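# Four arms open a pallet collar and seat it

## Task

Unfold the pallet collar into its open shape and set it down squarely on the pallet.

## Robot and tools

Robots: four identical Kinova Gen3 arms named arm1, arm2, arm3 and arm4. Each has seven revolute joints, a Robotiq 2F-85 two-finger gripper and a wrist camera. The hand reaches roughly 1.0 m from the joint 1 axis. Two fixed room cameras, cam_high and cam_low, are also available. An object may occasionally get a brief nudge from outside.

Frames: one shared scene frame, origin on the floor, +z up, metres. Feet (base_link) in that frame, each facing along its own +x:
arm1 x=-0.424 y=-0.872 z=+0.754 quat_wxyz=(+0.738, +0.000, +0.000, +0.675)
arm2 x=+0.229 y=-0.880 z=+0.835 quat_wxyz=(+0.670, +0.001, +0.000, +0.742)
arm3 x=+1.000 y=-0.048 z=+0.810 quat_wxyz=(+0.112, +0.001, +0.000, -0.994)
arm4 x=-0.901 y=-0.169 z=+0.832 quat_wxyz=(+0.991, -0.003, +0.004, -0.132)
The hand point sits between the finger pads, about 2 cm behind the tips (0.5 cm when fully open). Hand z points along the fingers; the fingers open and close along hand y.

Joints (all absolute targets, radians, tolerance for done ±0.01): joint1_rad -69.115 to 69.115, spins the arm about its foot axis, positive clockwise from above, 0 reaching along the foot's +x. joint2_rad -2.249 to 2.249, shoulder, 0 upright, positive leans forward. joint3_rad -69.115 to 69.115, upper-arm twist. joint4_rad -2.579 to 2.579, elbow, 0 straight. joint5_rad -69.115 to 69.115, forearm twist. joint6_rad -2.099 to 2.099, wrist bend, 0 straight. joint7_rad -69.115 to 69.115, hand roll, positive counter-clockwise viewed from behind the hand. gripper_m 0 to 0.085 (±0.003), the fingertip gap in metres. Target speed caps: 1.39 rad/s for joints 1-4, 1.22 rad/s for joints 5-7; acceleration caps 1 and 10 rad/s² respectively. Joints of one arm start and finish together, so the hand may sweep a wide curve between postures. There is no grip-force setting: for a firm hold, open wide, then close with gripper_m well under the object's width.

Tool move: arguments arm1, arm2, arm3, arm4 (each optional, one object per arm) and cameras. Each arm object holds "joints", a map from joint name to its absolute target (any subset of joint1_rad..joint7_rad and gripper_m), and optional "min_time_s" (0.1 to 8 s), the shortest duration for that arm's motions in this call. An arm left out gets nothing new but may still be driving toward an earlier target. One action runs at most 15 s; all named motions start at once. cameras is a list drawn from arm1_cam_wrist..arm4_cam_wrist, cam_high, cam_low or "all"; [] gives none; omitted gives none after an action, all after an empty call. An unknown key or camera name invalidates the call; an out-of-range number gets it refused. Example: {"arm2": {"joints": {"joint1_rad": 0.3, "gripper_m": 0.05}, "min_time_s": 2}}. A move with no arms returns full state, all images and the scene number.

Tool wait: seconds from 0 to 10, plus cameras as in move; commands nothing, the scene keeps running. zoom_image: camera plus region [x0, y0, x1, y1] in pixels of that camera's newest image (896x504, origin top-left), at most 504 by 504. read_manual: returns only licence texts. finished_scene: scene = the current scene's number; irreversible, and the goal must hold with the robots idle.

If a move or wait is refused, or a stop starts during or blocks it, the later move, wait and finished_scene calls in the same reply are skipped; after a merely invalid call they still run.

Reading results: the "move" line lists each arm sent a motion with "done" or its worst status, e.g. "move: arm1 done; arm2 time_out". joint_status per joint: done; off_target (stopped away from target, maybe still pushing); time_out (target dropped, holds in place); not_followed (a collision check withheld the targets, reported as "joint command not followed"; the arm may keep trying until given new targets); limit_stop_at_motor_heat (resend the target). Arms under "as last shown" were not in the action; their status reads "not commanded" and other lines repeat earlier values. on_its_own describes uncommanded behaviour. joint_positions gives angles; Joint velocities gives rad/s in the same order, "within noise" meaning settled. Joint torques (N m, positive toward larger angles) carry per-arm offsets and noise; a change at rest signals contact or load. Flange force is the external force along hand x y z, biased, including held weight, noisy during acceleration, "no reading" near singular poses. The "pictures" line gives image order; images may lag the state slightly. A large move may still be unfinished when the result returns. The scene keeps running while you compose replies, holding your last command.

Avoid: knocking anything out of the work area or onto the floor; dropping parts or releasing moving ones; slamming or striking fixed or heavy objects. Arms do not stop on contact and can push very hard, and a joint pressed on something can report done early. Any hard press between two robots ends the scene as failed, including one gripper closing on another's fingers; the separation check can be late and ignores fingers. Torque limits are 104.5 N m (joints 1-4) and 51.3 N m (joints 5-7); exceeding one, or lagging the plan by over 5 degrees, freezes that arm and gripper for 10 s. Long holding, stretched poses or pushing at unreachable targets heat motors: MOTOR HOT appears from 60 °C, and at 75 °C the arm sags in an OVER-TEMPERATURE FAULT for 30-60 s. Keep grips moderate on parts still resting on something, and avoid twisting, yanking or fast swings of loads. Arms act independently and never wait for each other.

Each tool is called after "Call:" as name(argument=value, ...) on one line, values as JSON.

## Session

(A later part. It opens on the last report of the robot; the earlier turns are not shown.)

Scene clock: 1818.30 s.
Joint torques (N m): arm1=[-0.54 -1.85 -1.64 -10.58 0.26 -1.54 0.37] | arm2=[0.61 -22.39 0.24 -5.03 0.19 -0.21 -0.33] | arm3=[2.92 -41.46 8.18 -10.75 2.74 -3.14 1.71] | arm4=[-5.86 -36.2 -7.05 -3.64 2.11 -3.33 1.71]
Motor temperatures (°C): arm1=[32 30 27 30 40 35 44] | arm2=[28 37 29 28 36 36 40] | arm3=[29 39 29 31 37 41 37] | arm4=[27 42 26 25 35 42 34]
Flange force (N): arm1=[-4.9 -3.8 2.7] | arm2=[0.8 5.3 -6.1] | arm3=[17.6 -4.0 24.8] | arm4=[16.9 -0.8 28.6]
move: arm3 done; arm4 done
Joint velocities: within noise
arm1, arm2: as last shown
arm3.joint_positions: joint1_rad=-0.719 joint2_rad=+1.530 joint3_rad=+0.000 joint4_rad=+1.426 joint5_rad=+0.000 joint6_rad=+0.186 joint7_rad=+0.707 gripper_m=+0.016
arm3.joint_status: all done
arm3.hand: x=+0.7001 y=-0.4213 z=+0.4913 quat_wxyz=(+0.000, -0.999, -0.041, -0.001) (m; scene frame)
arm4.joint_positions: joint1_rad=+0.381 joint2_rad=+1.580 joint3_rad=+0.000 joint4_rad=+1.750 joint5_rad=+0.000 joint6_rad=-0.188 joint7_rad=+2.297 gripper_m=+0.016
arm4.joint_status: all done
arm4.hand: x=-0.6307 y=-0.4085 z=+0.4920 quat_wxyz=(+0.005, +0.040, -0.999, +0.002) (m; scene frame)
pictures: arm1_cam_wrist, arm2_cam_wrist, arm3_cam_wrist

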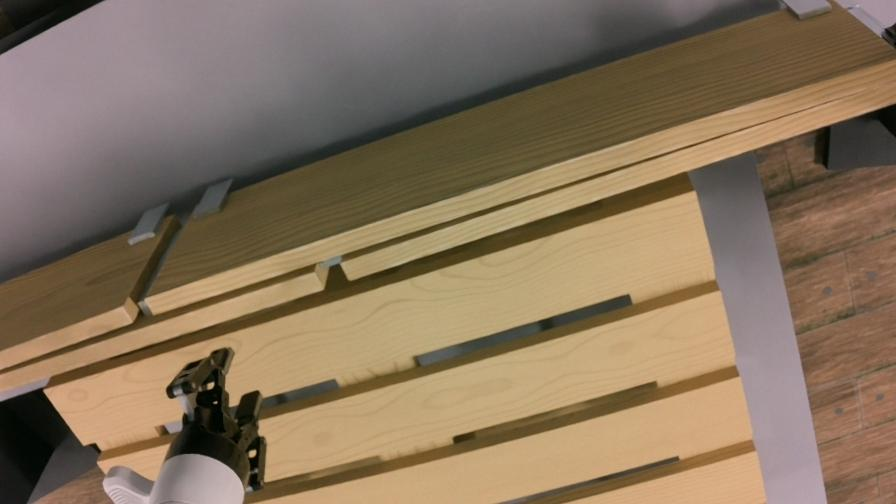

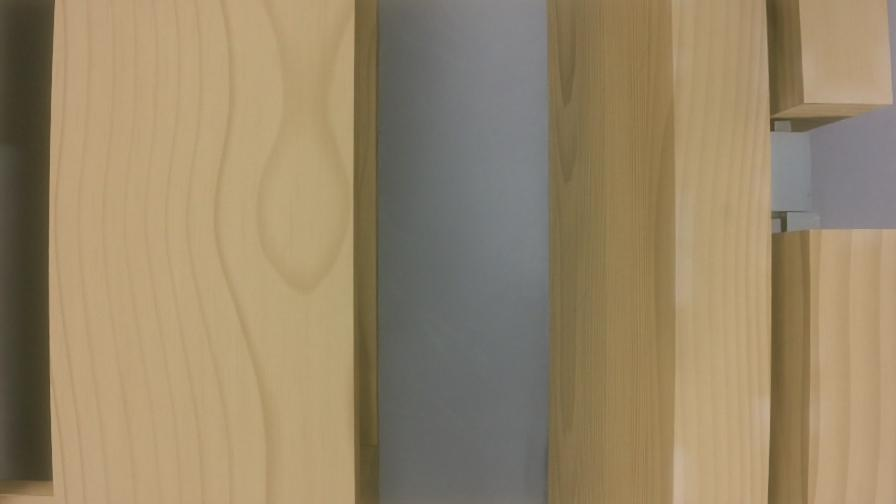

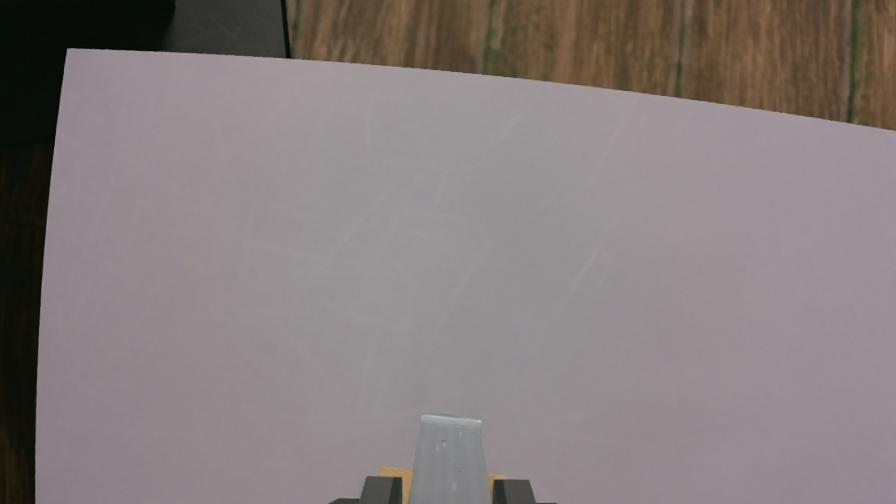

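Call:
move(arm3={"joints": {"joint7_rad": 0.5471}, "min_time_s": 2.5}, arm4={"joints": {"joint7_rad": 2.1368}, "min_time_s": 2.5}, cameras=["arm1_cam_wrist", "arm2_cam_wrist", "arm3_cam_wrist", "arm4_cam_wrist"])

Scene clock: 1846.93 s.
Joint torques (N m): arm1=[-0.61 -1.84 -1.64 -10.56 0.25 -1.55 0.36] | arm2=[0.65 -22.37 0.31 -5 0.25 -0.21 -0.36] | arm3=[-1.23 -33.51 -1.12 -2.09 -0.55 0.81 -0.95] | arm4=[3.23 -26.14 2.45 6.03 -1.47 1.74 -1.15]
Motor temperatures (°C): arm1=[32 30 27 30 40 35 44] | arm2=[28 37 29 28 35 36 40] | arm3=[29 40 29 31 37 41 37] | arm4=[27 43 26 25 35 42 34]
Flange force (N): arm1=[-4.9 -3.8 2.6] | arm2=[0.7 5.2 -6.1] | arm3=[-4.0 -1.3 25.9] | arm4=[-4.9 2.3 27.8]
move: arm3 done; arm4 done
Joint velocities: within noise
arm1.joint_positions: joint1_rad=+0.303 joint2_rad=-0.562 joint3_rad=+0.000 joint4_rad=+2.063 joint5_rad=+0.000 joint6_rad=+1.099 joint7_rad=+1.571 gripper_m=+0.085
arm1.joint_status: not commanded
arm1.hand: x=-0.3049 y=-0.6503 z=+1.1495 quat_wxyz=(-0.222, +0.536, -0.801, -0.149) (m; scene frame)
arm2.joint_positions: joint1_rad=-0.245 joint2_rad=+1.454 joint3_rad=+0.000 joint4_rad=+1.200 joint5_rad=+0.000 joint6_rad=+0.488 joint7_rad=+2.794 gripper_m=+0.050
arm2.joint_status: not commanded
arm2.hand: x=+0.0593 y=-0.3398 z=+0.5816 quat_wxyz=(-0.001, +1.000, +0.000, -0.001) (m; scene frame)
arm3.joint_positions: joint1_rad=-0.719 joint2_rad=+1.530 joint3_rad=+0.000 joint4_rad=+1.426 joint5_rad=+0.000 joint6_rad=+0.186 joint7_rad=+0.547 gripper_m=+0.016
arm3.joint_status: all done
arm3.hand: x=+0.7001 y=-0.4214 z=+0.4914 quat_wxyz=(+0.000, -0.999, +0.039, -0.001) (m; scene frame)
arm4.joint_positions: joint1_rad=+0.381 joint2_rad=+1.580 joint3_rad=+0.000 joint4_rad=+1.750 joint5_rad=+0.000 joint6_rad=-0.188 joint7_rad=+2.137 gripper_m=+0.016
arm4.joint_status: all done
arm4.hand: x=-0.6307 y=-0.4085 z=+0.4919 quat_wxyz=(+0.005, -0.040, -0.999, +0.002) (m; scene frame)
pictures: arm1_cam_wrist, arm2_cam_wrist, arm3_cam_wrist, arm4_cam_wrist

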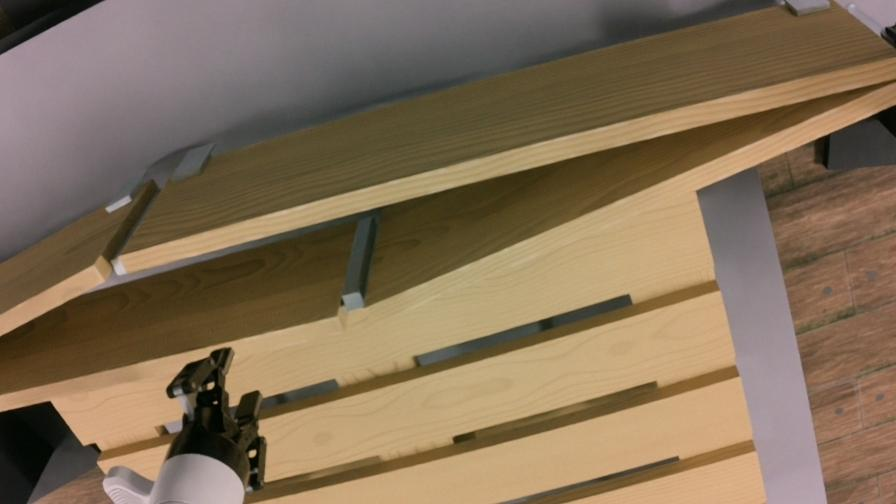

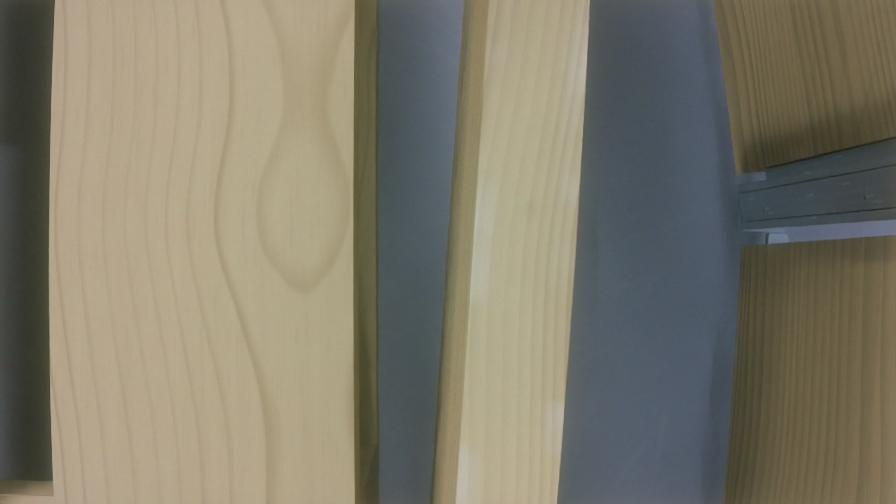

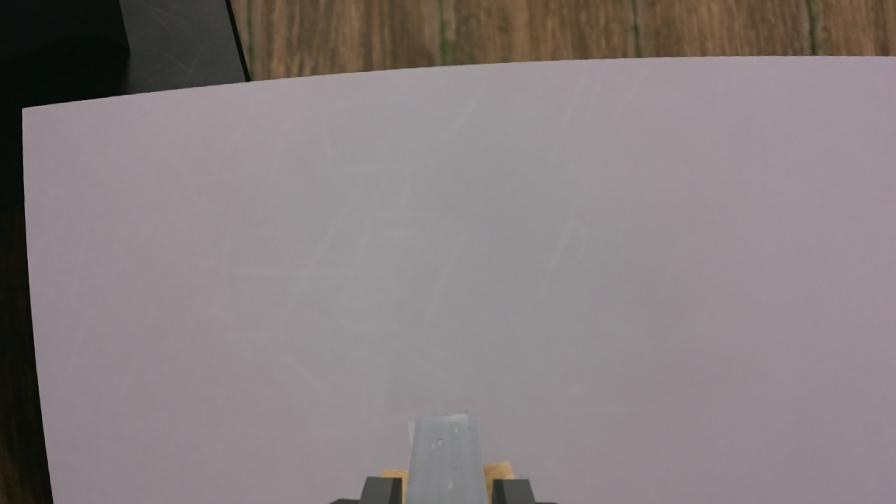

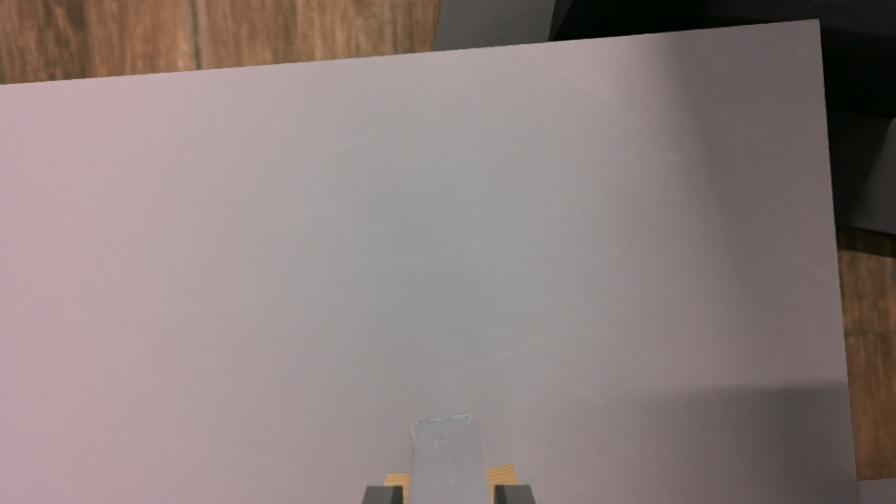

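Call:
move(arm3={"joints": {"joint1_rad": -0.7151, "joint2_rad": 1.5303, "joint4_rad": 1.4200, "joint6_rad": 0.1913, "joint7_rad": 0.5513}, "min_time_s": 2}, arm4={"joints": {"joint1_rad": 0.3770, "joint2_rad": 1.5788, "joint4_rad": 1.7450, "joint6_rad": -0.1822, "joint7_rad": 2.1326}, "min_time_s": 2}, cameras=["arm1_cam_wrist", "arm2_cam_wrist"])

Scene clock: 1883.20 s.
Joint torques (N m): arm1=[-0.56 -1.87 -1.61 -10.56 0.28 -1.53 0.41] | arm2=[0.54 -22.36 0.3 -5.1 0.23 -0.26 -0.36] | arm3=[4.77 -40.11 7.27 -8.63 0.73 -2.35 -0.35] | arm4=[-1.16 -32.91 -3.33 -1.19 -0.99 -0.94 -1.07]
Motor temperatures (°C): arm1=[32 30 27 30 40 35 44] | arm2=[28 37 29 28 35 36 40] | arm3=[29 40 29 31 37 41 37] | arm4=[27 43 26 25 35 42 34]
Flange force (N): arm1=[-5.0 -3.6 2.7] | arm2=[1.0 5.4 -6.3] | arm3=[13.7 -2.9 26.4] | arm4=[12.9 0.5 26.6]
move: arm3 done; arm4 done
Joint velocities: within noise
arm1, arm2: as last shown
arm3.joint_positions: joint1_rad=-0.715 joint2_rad=+1.530 joint3_rad=+0.000 joint4_rad=+1.420 joint5_rad=+0.000 joint6_rad=+0.191 joint7_rad=+0.551 gripper_m=+0.016
arm3.joint_status: all done
arm3.hand: x=+0.6976 y=-0.4213 z=+0.4913 quat_wxyz=(+0.000, -0.999, +0.039, -0.001) (m; scene frame)
arm4.joint_positions: joint1_rad=+0.377 joint2_rad=+1.579 joint3_rad=+0.000 joint4_rad=+1.745 joint5_rad=+0.000 joint6_rad=-0.182 joint7_rad=+2.133 gripper_m=+0.016
arm4.joint_status: all done
arm4.hand: x=-0.6282 y=-0.4085 z=+0.4919 quat_wxyz=(+0.005, -0.040, -0.999, +0.002) (m; scene frame)
pictures: arm1_cam_wrist, arm2_cam_wrist

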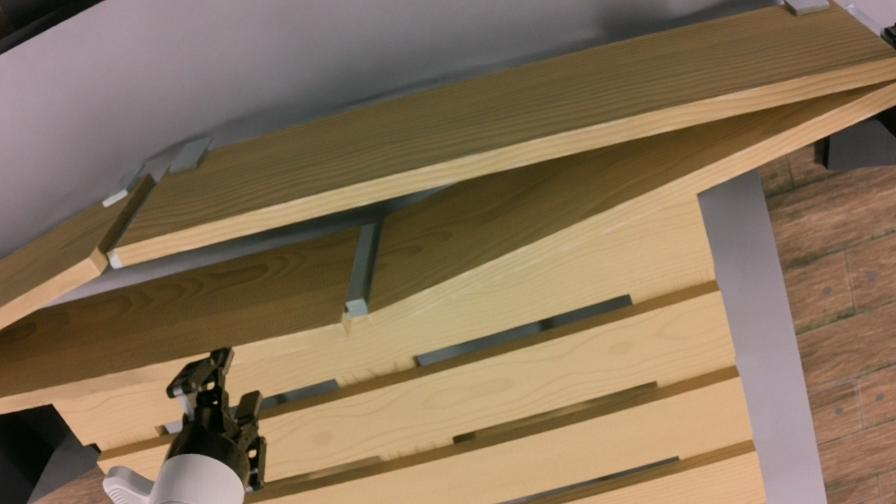

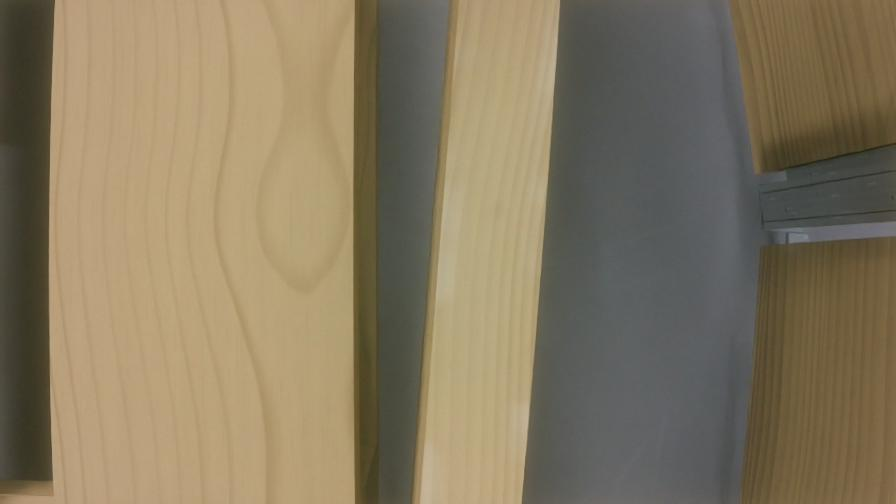

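Call:
move(arm3={"joints": {"joint1_rad": -0.7151, "joint2_rad": 1.5987, "joint4_rad": 1.3518, "joint6_rad": 0.1911}, "min_time_s": 2.5}, arm4={"joints": {"joint1_rad": 0.3770, "joint2_rad": 1.6475, "joint4_rad": 1.6727, "joint6_rad": -0.1786}, "min_time_s": 2.5}, cameras=["arm1_cam_wrist", "arm2_cam_wrist", "cam_low"])

Scene clock: 1918.77 s.
Joint torques (N m): arm1=[-0.57 -1.84 -1.63 -10.62 0.29 -1.53 0.37] | arm2=[0.67 -22.31 0.31 -5 0.24 -0.27 -0.38] | arm3=[6.96 -30.26 9.38 -8.91 0.96 -2.93 -0.35] | arm4=[-7.12 -11.6 -11.05 -11.87 -0.93 -3.31 -1.36]
Motor temperatures (°C): arm1=[32 30 26 30 40 35 44] | arm2=[28 37 29 28 35 36 40] | arm3=[29 41 29 31 37 41 37] | arm4=[27 45 26 25 35 42 34]
Flange force (N): arm1=[-4.8 -3.7 2.8] | arm2=[0.6 5.1 -6.2] | arm3=[19.8 -3.6 1.5] | arm4=[32.2 -6.5 -51.1]
move: arm3 done; arm4 done
Joint velocities: within noise
arm1, arm2: as last shown
arm3.joint_positions: joint1_rad=-0.715 joint2_rad=+1.599 joint3_rad=+0.000 joint4_rad=+1.352 joint5_rad=+0.000 joint6_rad=+0.191 joint7_rad=+0.551 gripper_m=+0.016
arm3.joint_status: all done
arm3.hand: x=+0.6976 y=-0.4214 z=+0.4625 quat_wxyz=(+0.000, -0.999, +0.039, -0.001) (m; scene frame)
arm4.joint_positions: joint1_rad=+0.377 joint2_rad=+1.647 joint3_rad=+0.000 joint4_rad=+1.673 joint5_rad=+0.000 joint6_rad=-0.179 joint7_rad=+2.133 gripper_m=+0.016
arm4.joint_status: all done
arm4.hand: x=-0.6287 y=-0.4086 z=+0.4628 quat_wxyz=(+0.005, -0.041, -0.999, +0.002) (m; scene frame)
pictures: arm1_cam_wrist, arm2_cam_wrist, cam_low

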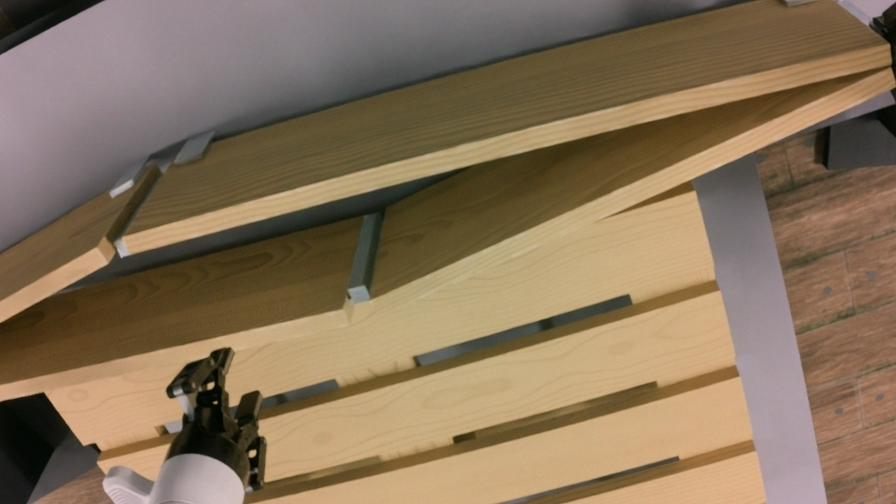

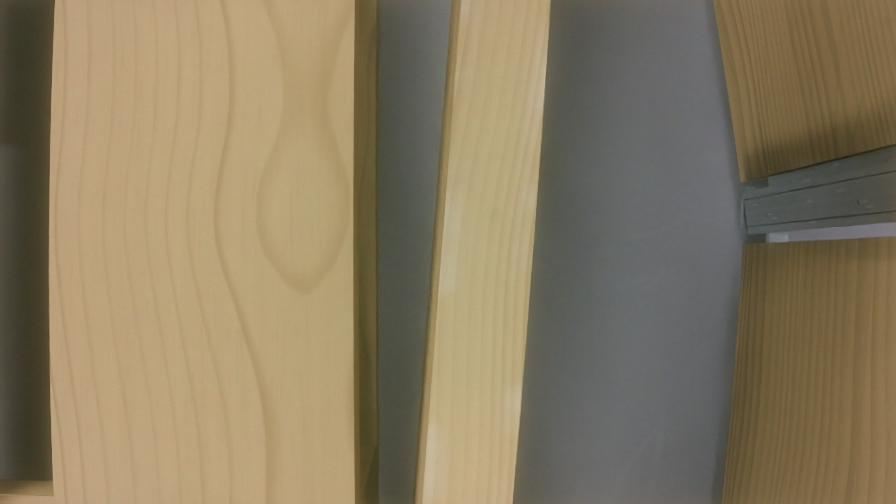

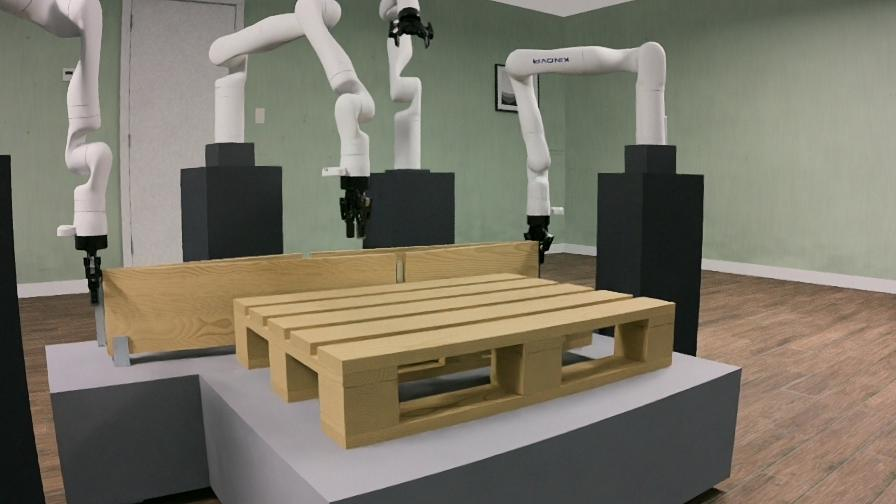

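Call:
move(arm3={"joints": {"gripper_m": 0.06}}, arm4={"joints": {"gripper_m": 0.06}}, arm2={"joints": {"joint2_rad": 1.2, "joint4_rad": 1.45, "joint6_rad": 0.49}, "min_time_s": 1.5})

Call:
move(arm3={"joints": {"joint1_rad": -0.7151, "joint2_rad": 1.2786, "joint4_rad": 1.6146, "joint6_rad": 0.2484}, "min_time_s": 2}, arm4={"joints": {"joint1_rad": 0.3770, "joint2_rad": 1.3165, "joint4_rad": 1.9637, "joint6_rad": -0.1386}, "min_time_s": 2}, arm2={"joints": {"joint1_rad": 0.14, "joint2_rad": -0.5616, "joint4_rad": 2.0627, "joint6_rad": 1.0989, "joint7_rad": 1.5708}, "min_time_s": 2.5}, cameras=["all"])

Scene clock: 2007.90 s.
Joint torques (N m): arm1=[-0.53 -1.92 -1.65 -10.56 0.24 -1.53 0.36] | arm2=[0.58 -21.13 0.2 -5.06 0.22 -0.22 -0.36] | arm3=[5.1 -30.99 7.15 -9.38 0.63 -2.99 -0.46] | arm4=[-3.71 -29.04 -7.22 -4.96 -0.05 -2.83 -0.53]
Motor temperatures (°C): arm1=[32 30 26 30 40 34 44] | arm2=[27 37 29 28 35 36 40] | arm3=[29 39 29 31 37 41 37] | arm4=[28 39 27 25 35 42 34]
Flange force (N): arm1=[-5.2 -3.9 2.8] | arm2=[0.6 4.9 -5.4] | arm3=[16.9 -6.8 2.2] | arm4=[17.8 -2.6 7.7]
move: arm2 done; arm3 done; arm4 done
Joint velocities: within noise
arm1: as last shown
arm2.joint_positions: joint1_rad=-0.245 joint2_rad=+1.200 joint3_rad=+0.000 joint4_rad=+1.450 joint5_rad=+0.000 joint6_rad=+0.490 joint7_rad=+2.794 gripper_m=+0.050
arm2.joint_status: all done
arm2.hand: x=+0.0678 y=-0.3628 z=+0.6854 quat_wxyz=(-0.002, +1.000, +0.000, -0.001) (m; scene frame)
arm3.joint_positions: joint1_rad=-0.715 joint2_rad=+1.599 joint3_rad=+0.000 joint4_rad=+1.352 joint5_rad=+0.000 joint6_rad=+0.191 joint7_rad=+0.551 gripper_m=+0.060
arm3.joint_status: all done
arm3.hand: x=+0.6976 y=-0.4214 z=+0.4625 quat_wxyz=(+0.000, -0.999, +0.039, -0.001) (m; scene frame)
arm4.joint_positions: joint1_rad=+0.377 joint2_rad=+1.648 joint3_rad=+0.000 joint4_rad=+1.673 joint5_rad=+0.000 joint6_rad=-0.179 joint7_rad=+2.133 gripper_m=+0.060
arm4.joint_status: all done
arm4.hand: x=-0.6286 y=-0.4085 z=+0.4628 quat_wxyz=(+0.005, -0.040, -0.999, +0.002) (m; scene frame)
pictures: none

Scene clock: 2010.90 s.
Joint torques (N m): arm1=[-0.54 -1.84 -1.6 -10.59 0.25 -1.51 0.37] | arm2=[0.6 1.6 -0.6 -11.13 0.22 -1.7 -0.32] | arm3=[-0.74 -21.24 0.31 -2.94 0.46 0.1 -0.03] | arm4=[0.37 -18.12 -0.45 1.44 -0.16 0.34 0]
Motor temperatures (°C): arm1=[32 30 26 30 40 34 44] | arm2=[27 37 29 28 35 36 40] | arm3=[29 39 29 31 37 41 37] | arm4=[28 39 27 25 35 42 34]
Flange force (N): arm1=[-4.9 -3.7 2.8] | arm2=[4.4 -2.4 -0.8] | arm3=[0.8 -3.3 -2.5] | arm4=[0.4 0.4 -0.6]
move: arm2 done; arm3 done; arm4 done
Joint velocities: within noise
arm1: as last shown
arm2.joint_positions: joint1_rad=+0.140 joint2_rad=-0.562 joint3_rad=+0.000 joint4_rad=+2.063 joint5_rad=+0.000 joint6_rad=+1.099 joint7_rad=+1.571 gripper_m=+0.050
arm2.joint_status: all done
arm2.hand: x=+0.2641 y=-0.6321 z=+1.2317 quat_wxyz=(-0.193, +0.668, -0.694, -0.187) (m; scene frame)
arm3.joint_positions: joint1_rad=-0.715 joint2_rad=+1.279 joint3_rad=+0.000 joint4_rad=+1.615 joint5_rad=+0.000 joint6_rad=+0.248 joint7_rad=+0.551 gripper_m=+0.060
arm3.joint_status: all done
arm3.hand: x=+0.6974 y=-0.4213 z=+0.5994 quat_wxyz=(+0.000, -0.999, +0.039, -0.001) (m; scene frame)
arm4.joint_positions: joint1_rad=+0.377 joint2_rad=+1.316 joint3_rad=+0.000 joint4_rad=+1.964 joint5_rad=+0.000 joint6_rad=-0.139 joint7_rad=+2.133 gripper_m=+0.060
arm4.joint_status: all done
arm4.hand: x=-0.6272 y=-0.4080 z=+0.5989 quat_wxyz=(+0.005, -0.040, -0.999, +0.002) (m; scene frame)
pictures: arm1_cam_wrist, arm2_cam_wrist, arm3_cam_wrist, arm4_cam_wrist, cam_high, cam_low

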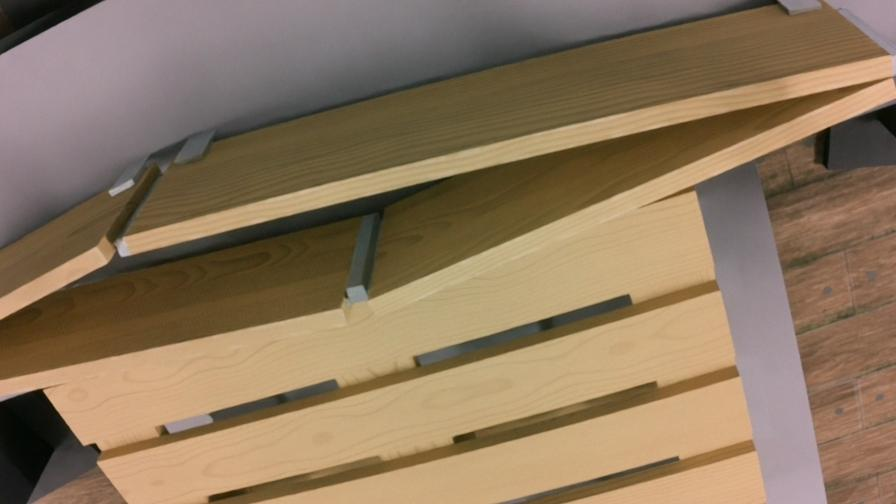

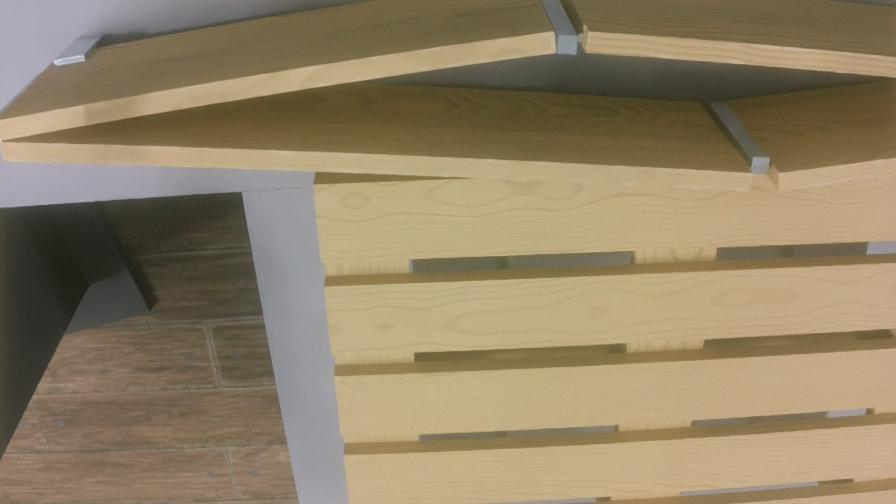

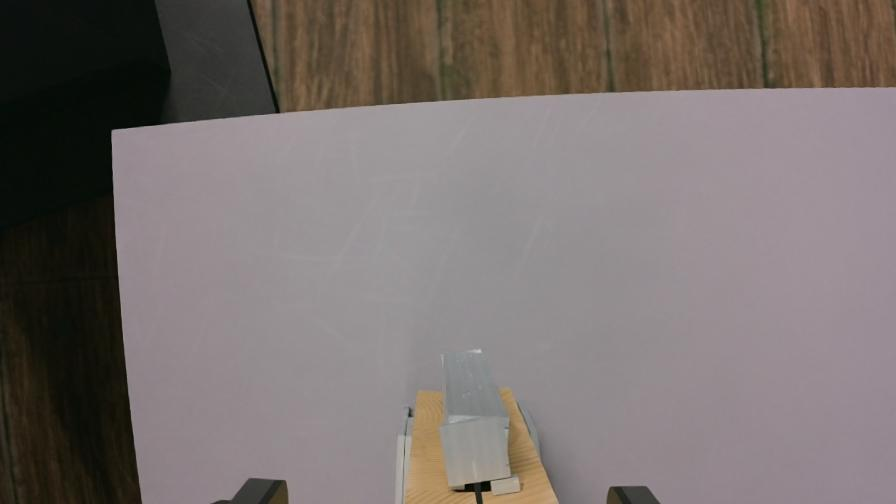

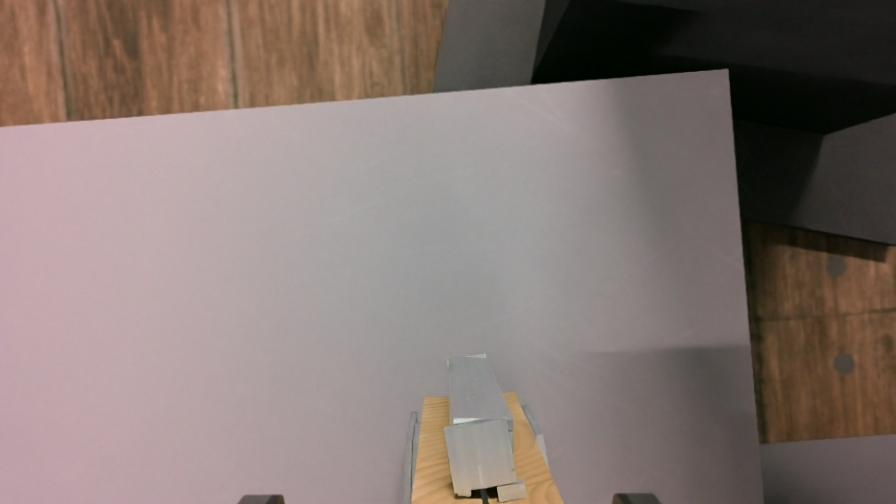

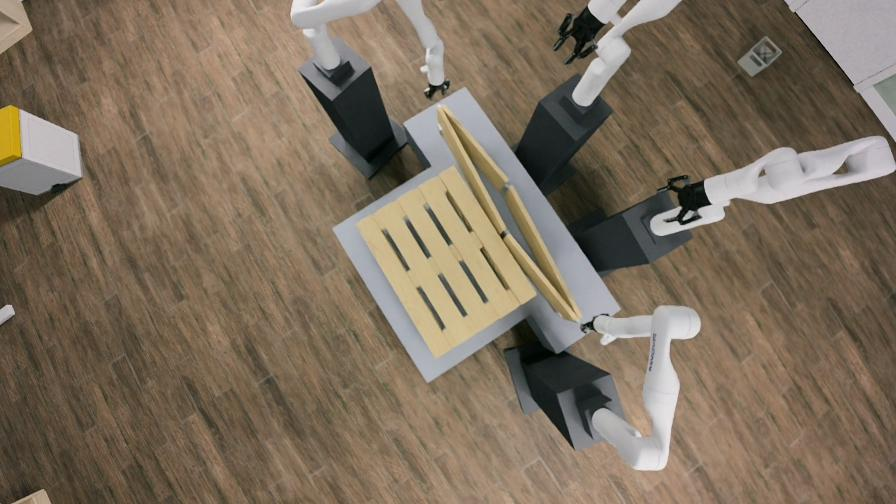

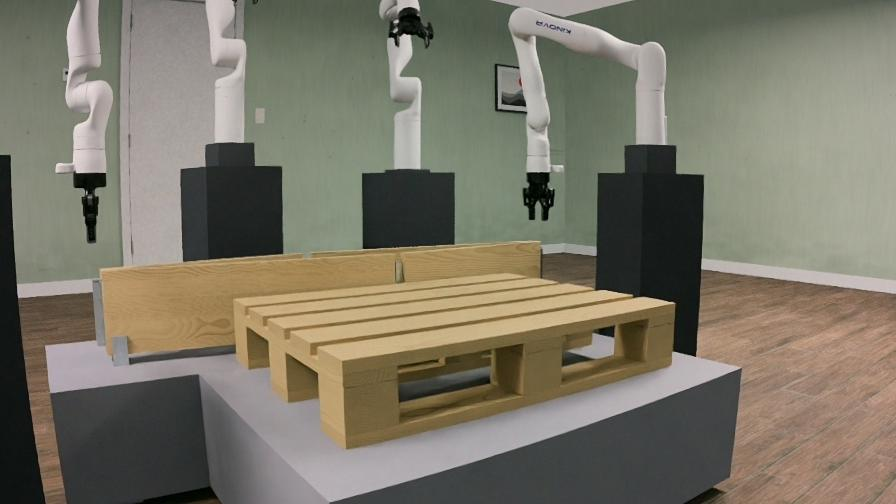

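Call:
move(arm3={"joints": {"joint1_rad": -0.4955, "joint2_rad": 1.4745, "joint4_rad": 0.8895, "joint6_rad": 0.7776, "joint7_rad": 0.9559}, "min_time_s": 2}, arm4={"joints": {"joint1_rad": 0.1053, "joint2_rad": 1.3491, "joint4_rad": 1.4575, "joint6_rad": 0.3350, "joint7_rad": 2.0459}, "min_time_s": 2}, cameras=["arm1_cam_wrist", "arm2_cam_wrist", "arm3_cam_wrist", "arm4_cam_wrist"])

Scene clock: 2052.00 s.
Joint torques (N m): arm1=[-0.56 -1.83 -1.62 -10.55 0.29 -1.53 0.38] | arm2=[0.6 1.57 -0.52 -11.18 0.21 -1.72 -0.36] | arm3=[-0.72 -25.91 0.33 -6.99 0.47 0.12 -0.03] | arm4=[0.43 -22.5 -0.47 -2.71 -0.16 0.35 -0.04]
Motor temperatures (°C): arm1=[32 30 26 30 40 34 44] | arm2=[27 35 29 28 35 36 40] | arm3=[29 38 29 31 37 41 37] | arm4=[27 39 26 25 35 42 34]
Flange force (N): arm1=[-5.0 -3.7 2.6] | arm2=[4.5 -2.3 -0.7] | arm3=[4.5 -4.1 -3.1] | arm4=[0.2 0.8 -0.4]
move: arm3 done; arm4 done
Joint velocities: within noise
arm1, arm2: as last shown
arm3.joint_positions: joint1_rad=-0.495 joint2_rad=+1.474 joint3_rad=+0.000 joint4_rad=+0.890 joint5_rad=+0.000 joint6_rad=+0.778 joint7_rad=+0.956 gripper_m=+0.060
arm3.joint_status: all done
arm3.hand: x=+0.5038 y=-0.4513 z=+0.5990 quat_wxyz=(+0.000, -0.999, -0.053, -0.001) (m; scene frame)
arm4.joint_positions: joint1_rad=+0.105 joint2_rad=+1.349 joint3_rad=+0.000 joint4_rad=+1.458 joint5_rad=+0.000 joint6_rad=+0.335 joint7_rad=+2.046 gripper_m=+0.060
arm4.joint_status: all done
arm4.hand: x=-0.4337 y=-0.3795 z=+0.5982 quat_wxyz=(+0.005, +0.052, -0.999, +0.002) (m; scene frame)
pictures: arm1_cam_wrist, arm2_cam_wrist, arm3_cam_wrist, arm4_cam_wrist

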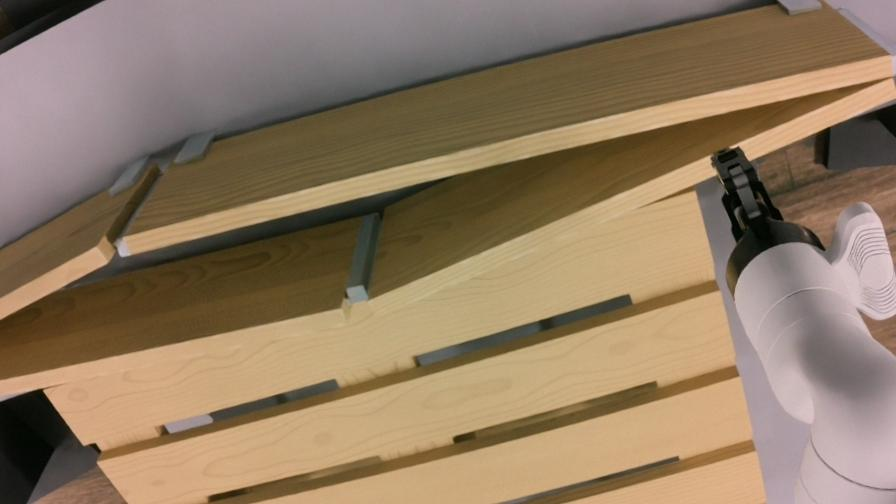

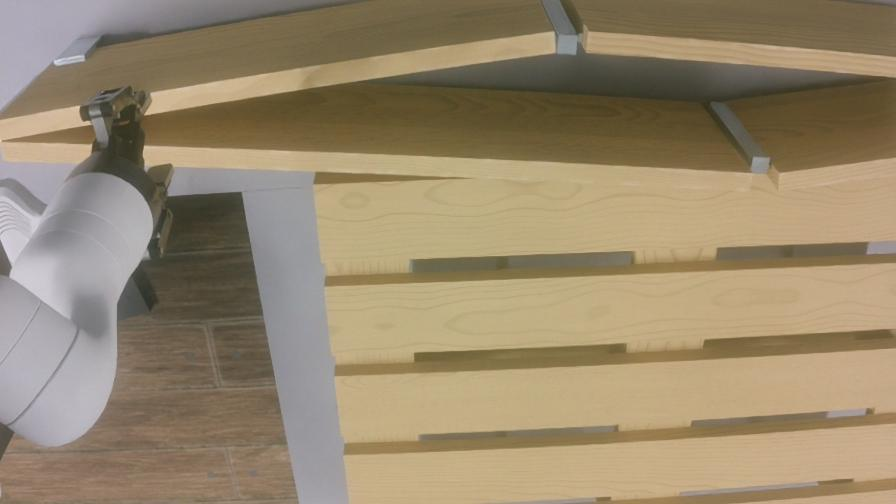

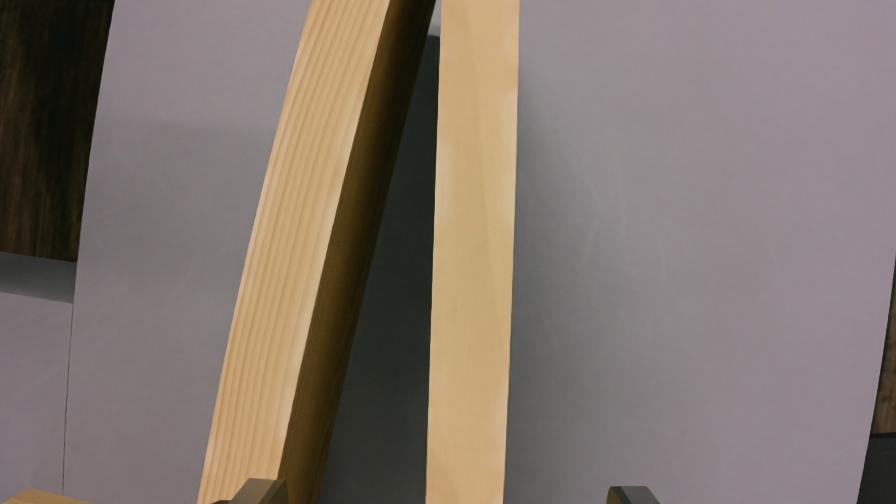

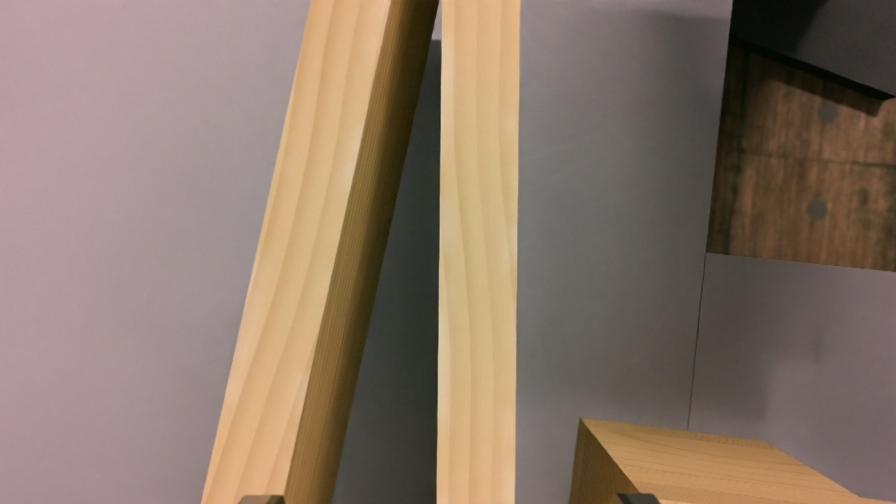

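Call:
move(arm3={"joints": {"joint1_rad": -0.5014, "joint2_rad": 1.7464, "joint4_rad": 0.5857, "joint6_rad": 0.8095, "joint7_rad": 0.9420, "gripper_m": 0.042}, "min_time_s": 2.5}, arm4={"joints": {"joint1_rad": 0.0926, "joint2_rad": 1.5925, "joint4_rad": 1.2606, "joint6_rad": 0.2885, "joint7_rad": 2.0242, "gripper_m": 0.042}, "min_time_s": 2.5}, cameras=["arm1_cam_wrist", "arm2_cam_wrist", "arm3_cam_wrist", "arm4_cam_wrist"])

Scene clock: 2142.43 s.
Joint torques (N m): arm1=[-0.54 -1.86 -1.66 -10.59 0.27 -1.53 0.4] | arm2=[0.64 1.63 -0.58 -11.19 0.17 -1.65 -0.35] | arm3=[0.32 -18.73 0.59 -4.79 0.56 -0.29 0.04] | arm4=[0.44 -12.78 -1.32 -4.34 -0.07 -1.58 0.33]
Motor temperatures (°C): arm1=[32 30 26 30 40 34 44] | arm2=[27 32 29 28 35 36 40] | arm3=[29 37 28 31 37 41 37] | arm4=[27 38 26 25 35 42 34]
Flange force (N): arm1=[-5.0 -3.8 2.8] | arm2=[4.7 -2.5 -0.5] | arm3=[6.7 -3.7 -16.5] | arm4=[7.6 5.6 -28.8]
move: arm3 done; arm4 done
Joint velocities: within noise
arm1, arm2: as last shown
arm3.joint_positions: joint1_rad=-0.501 joint2_rad=+1.746 joint3_rad=+0.000 joint4_rad=+0.586 joint5_rad=+0.000 joint6_rad=+0.810 joint7_rad=+0.942 gripper_m=+0.042
arm3.joint_status: all done
arm3.hand: x=+0.5045 y=-0.4561 z=+0.4923 quat_wxyz=(+0.000, -0.999, -0.049, -0.001) (m; scene frame)
arm4.joint_positions: joint1_rad=+0.093 joint2_rad=+1.592 joint3_rad=+0.000 joint4_rad=+1.261 joint5_rad=+0.000 joint6_rad=+0.288 joint7_rad=+2.024 gripper_m=+0.042
arm4.joint_status: all done
arm4.hand: x=-0.4355 y=-0.3727 z=+0.4920 quat_wxyz=(+0.005, +0.047, -0.999, +0.002) (m; scene frame)
pictures: arm1_cam_wrist, arm2_cam_wrist, arm3_cam_wrist, arm4_cam_wrist

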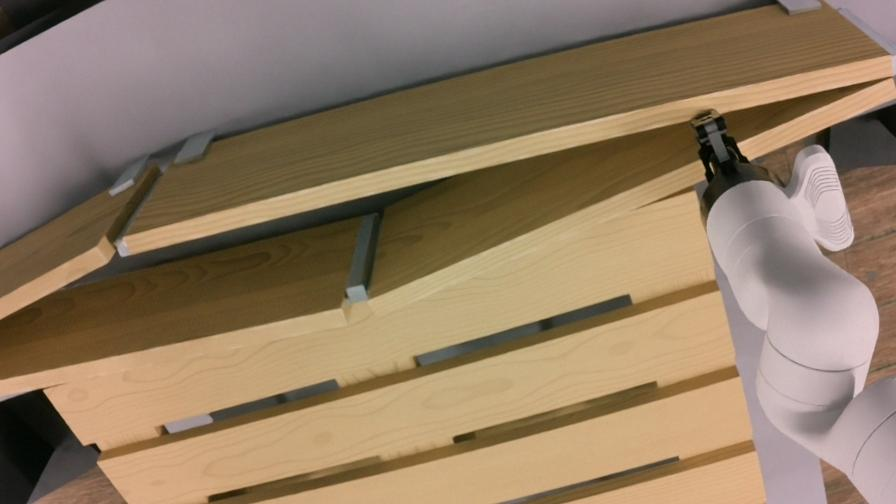

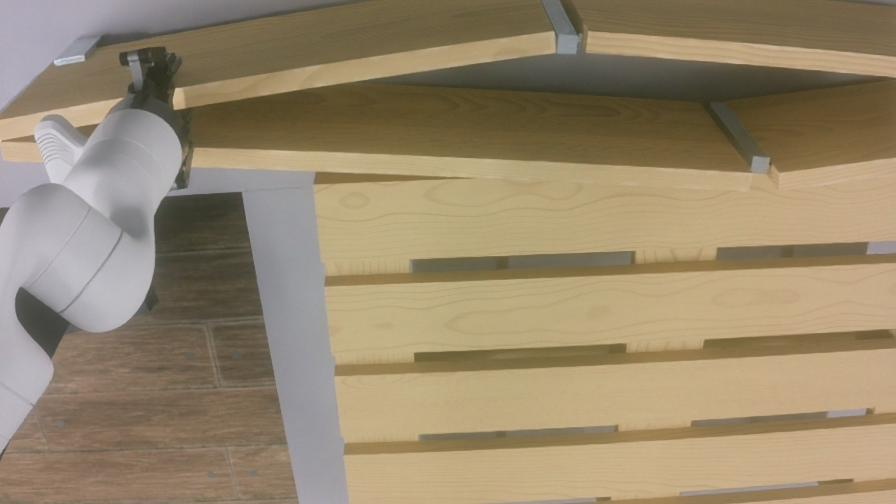

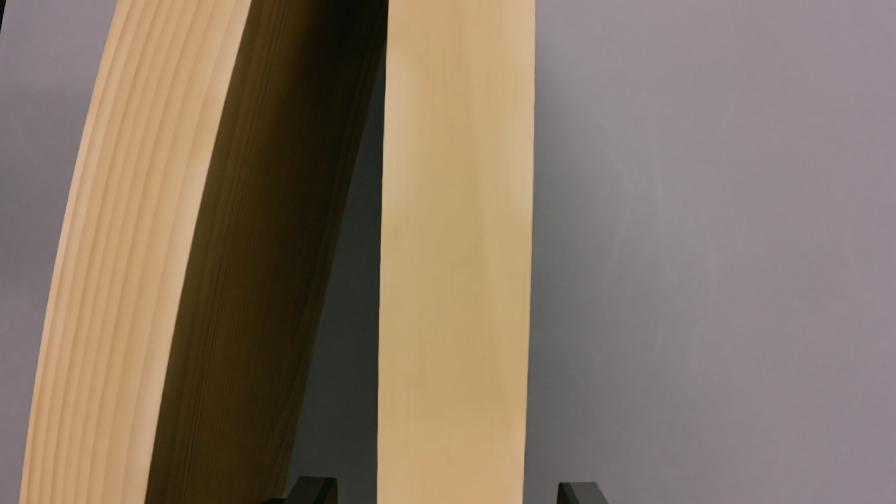

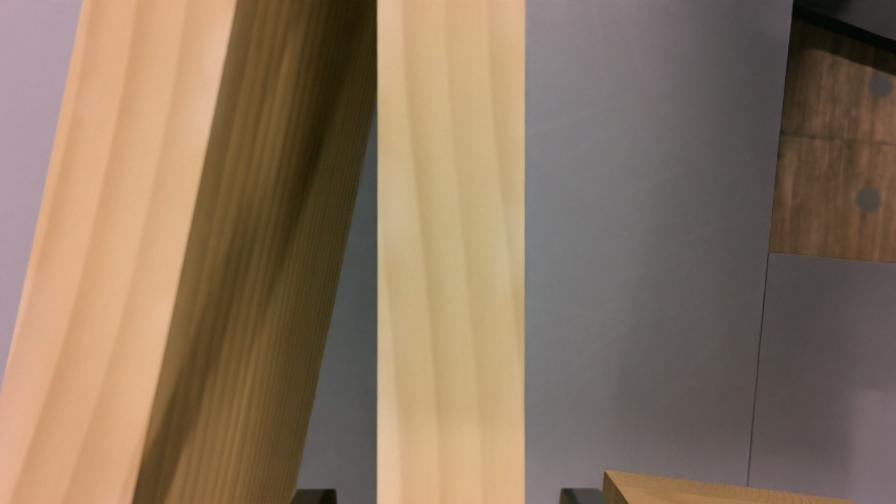

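Call:
zoom_image(camera="arm1_cam_wrist", region=[640, 60, 800, 220])

Call:
zoom_image(camera="arm2_cam_wrist", region=[80, 20, 240, 220])

Scaled by 3.150 from the camera's 896x504 image, which has a finer 1280x720 frame.

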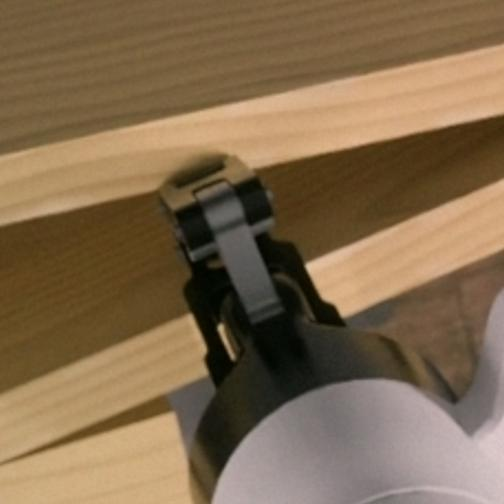

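Scaled by 2.520 from the camera's 896x504 image, which has a finer 1280x720 frame.

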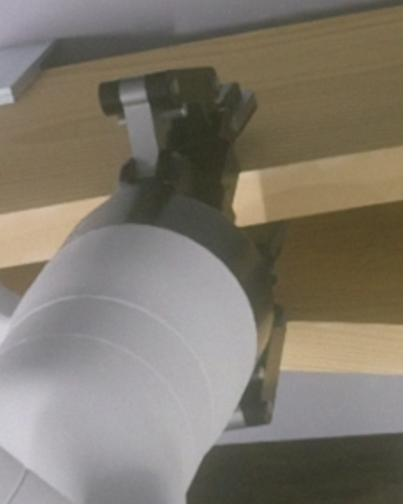

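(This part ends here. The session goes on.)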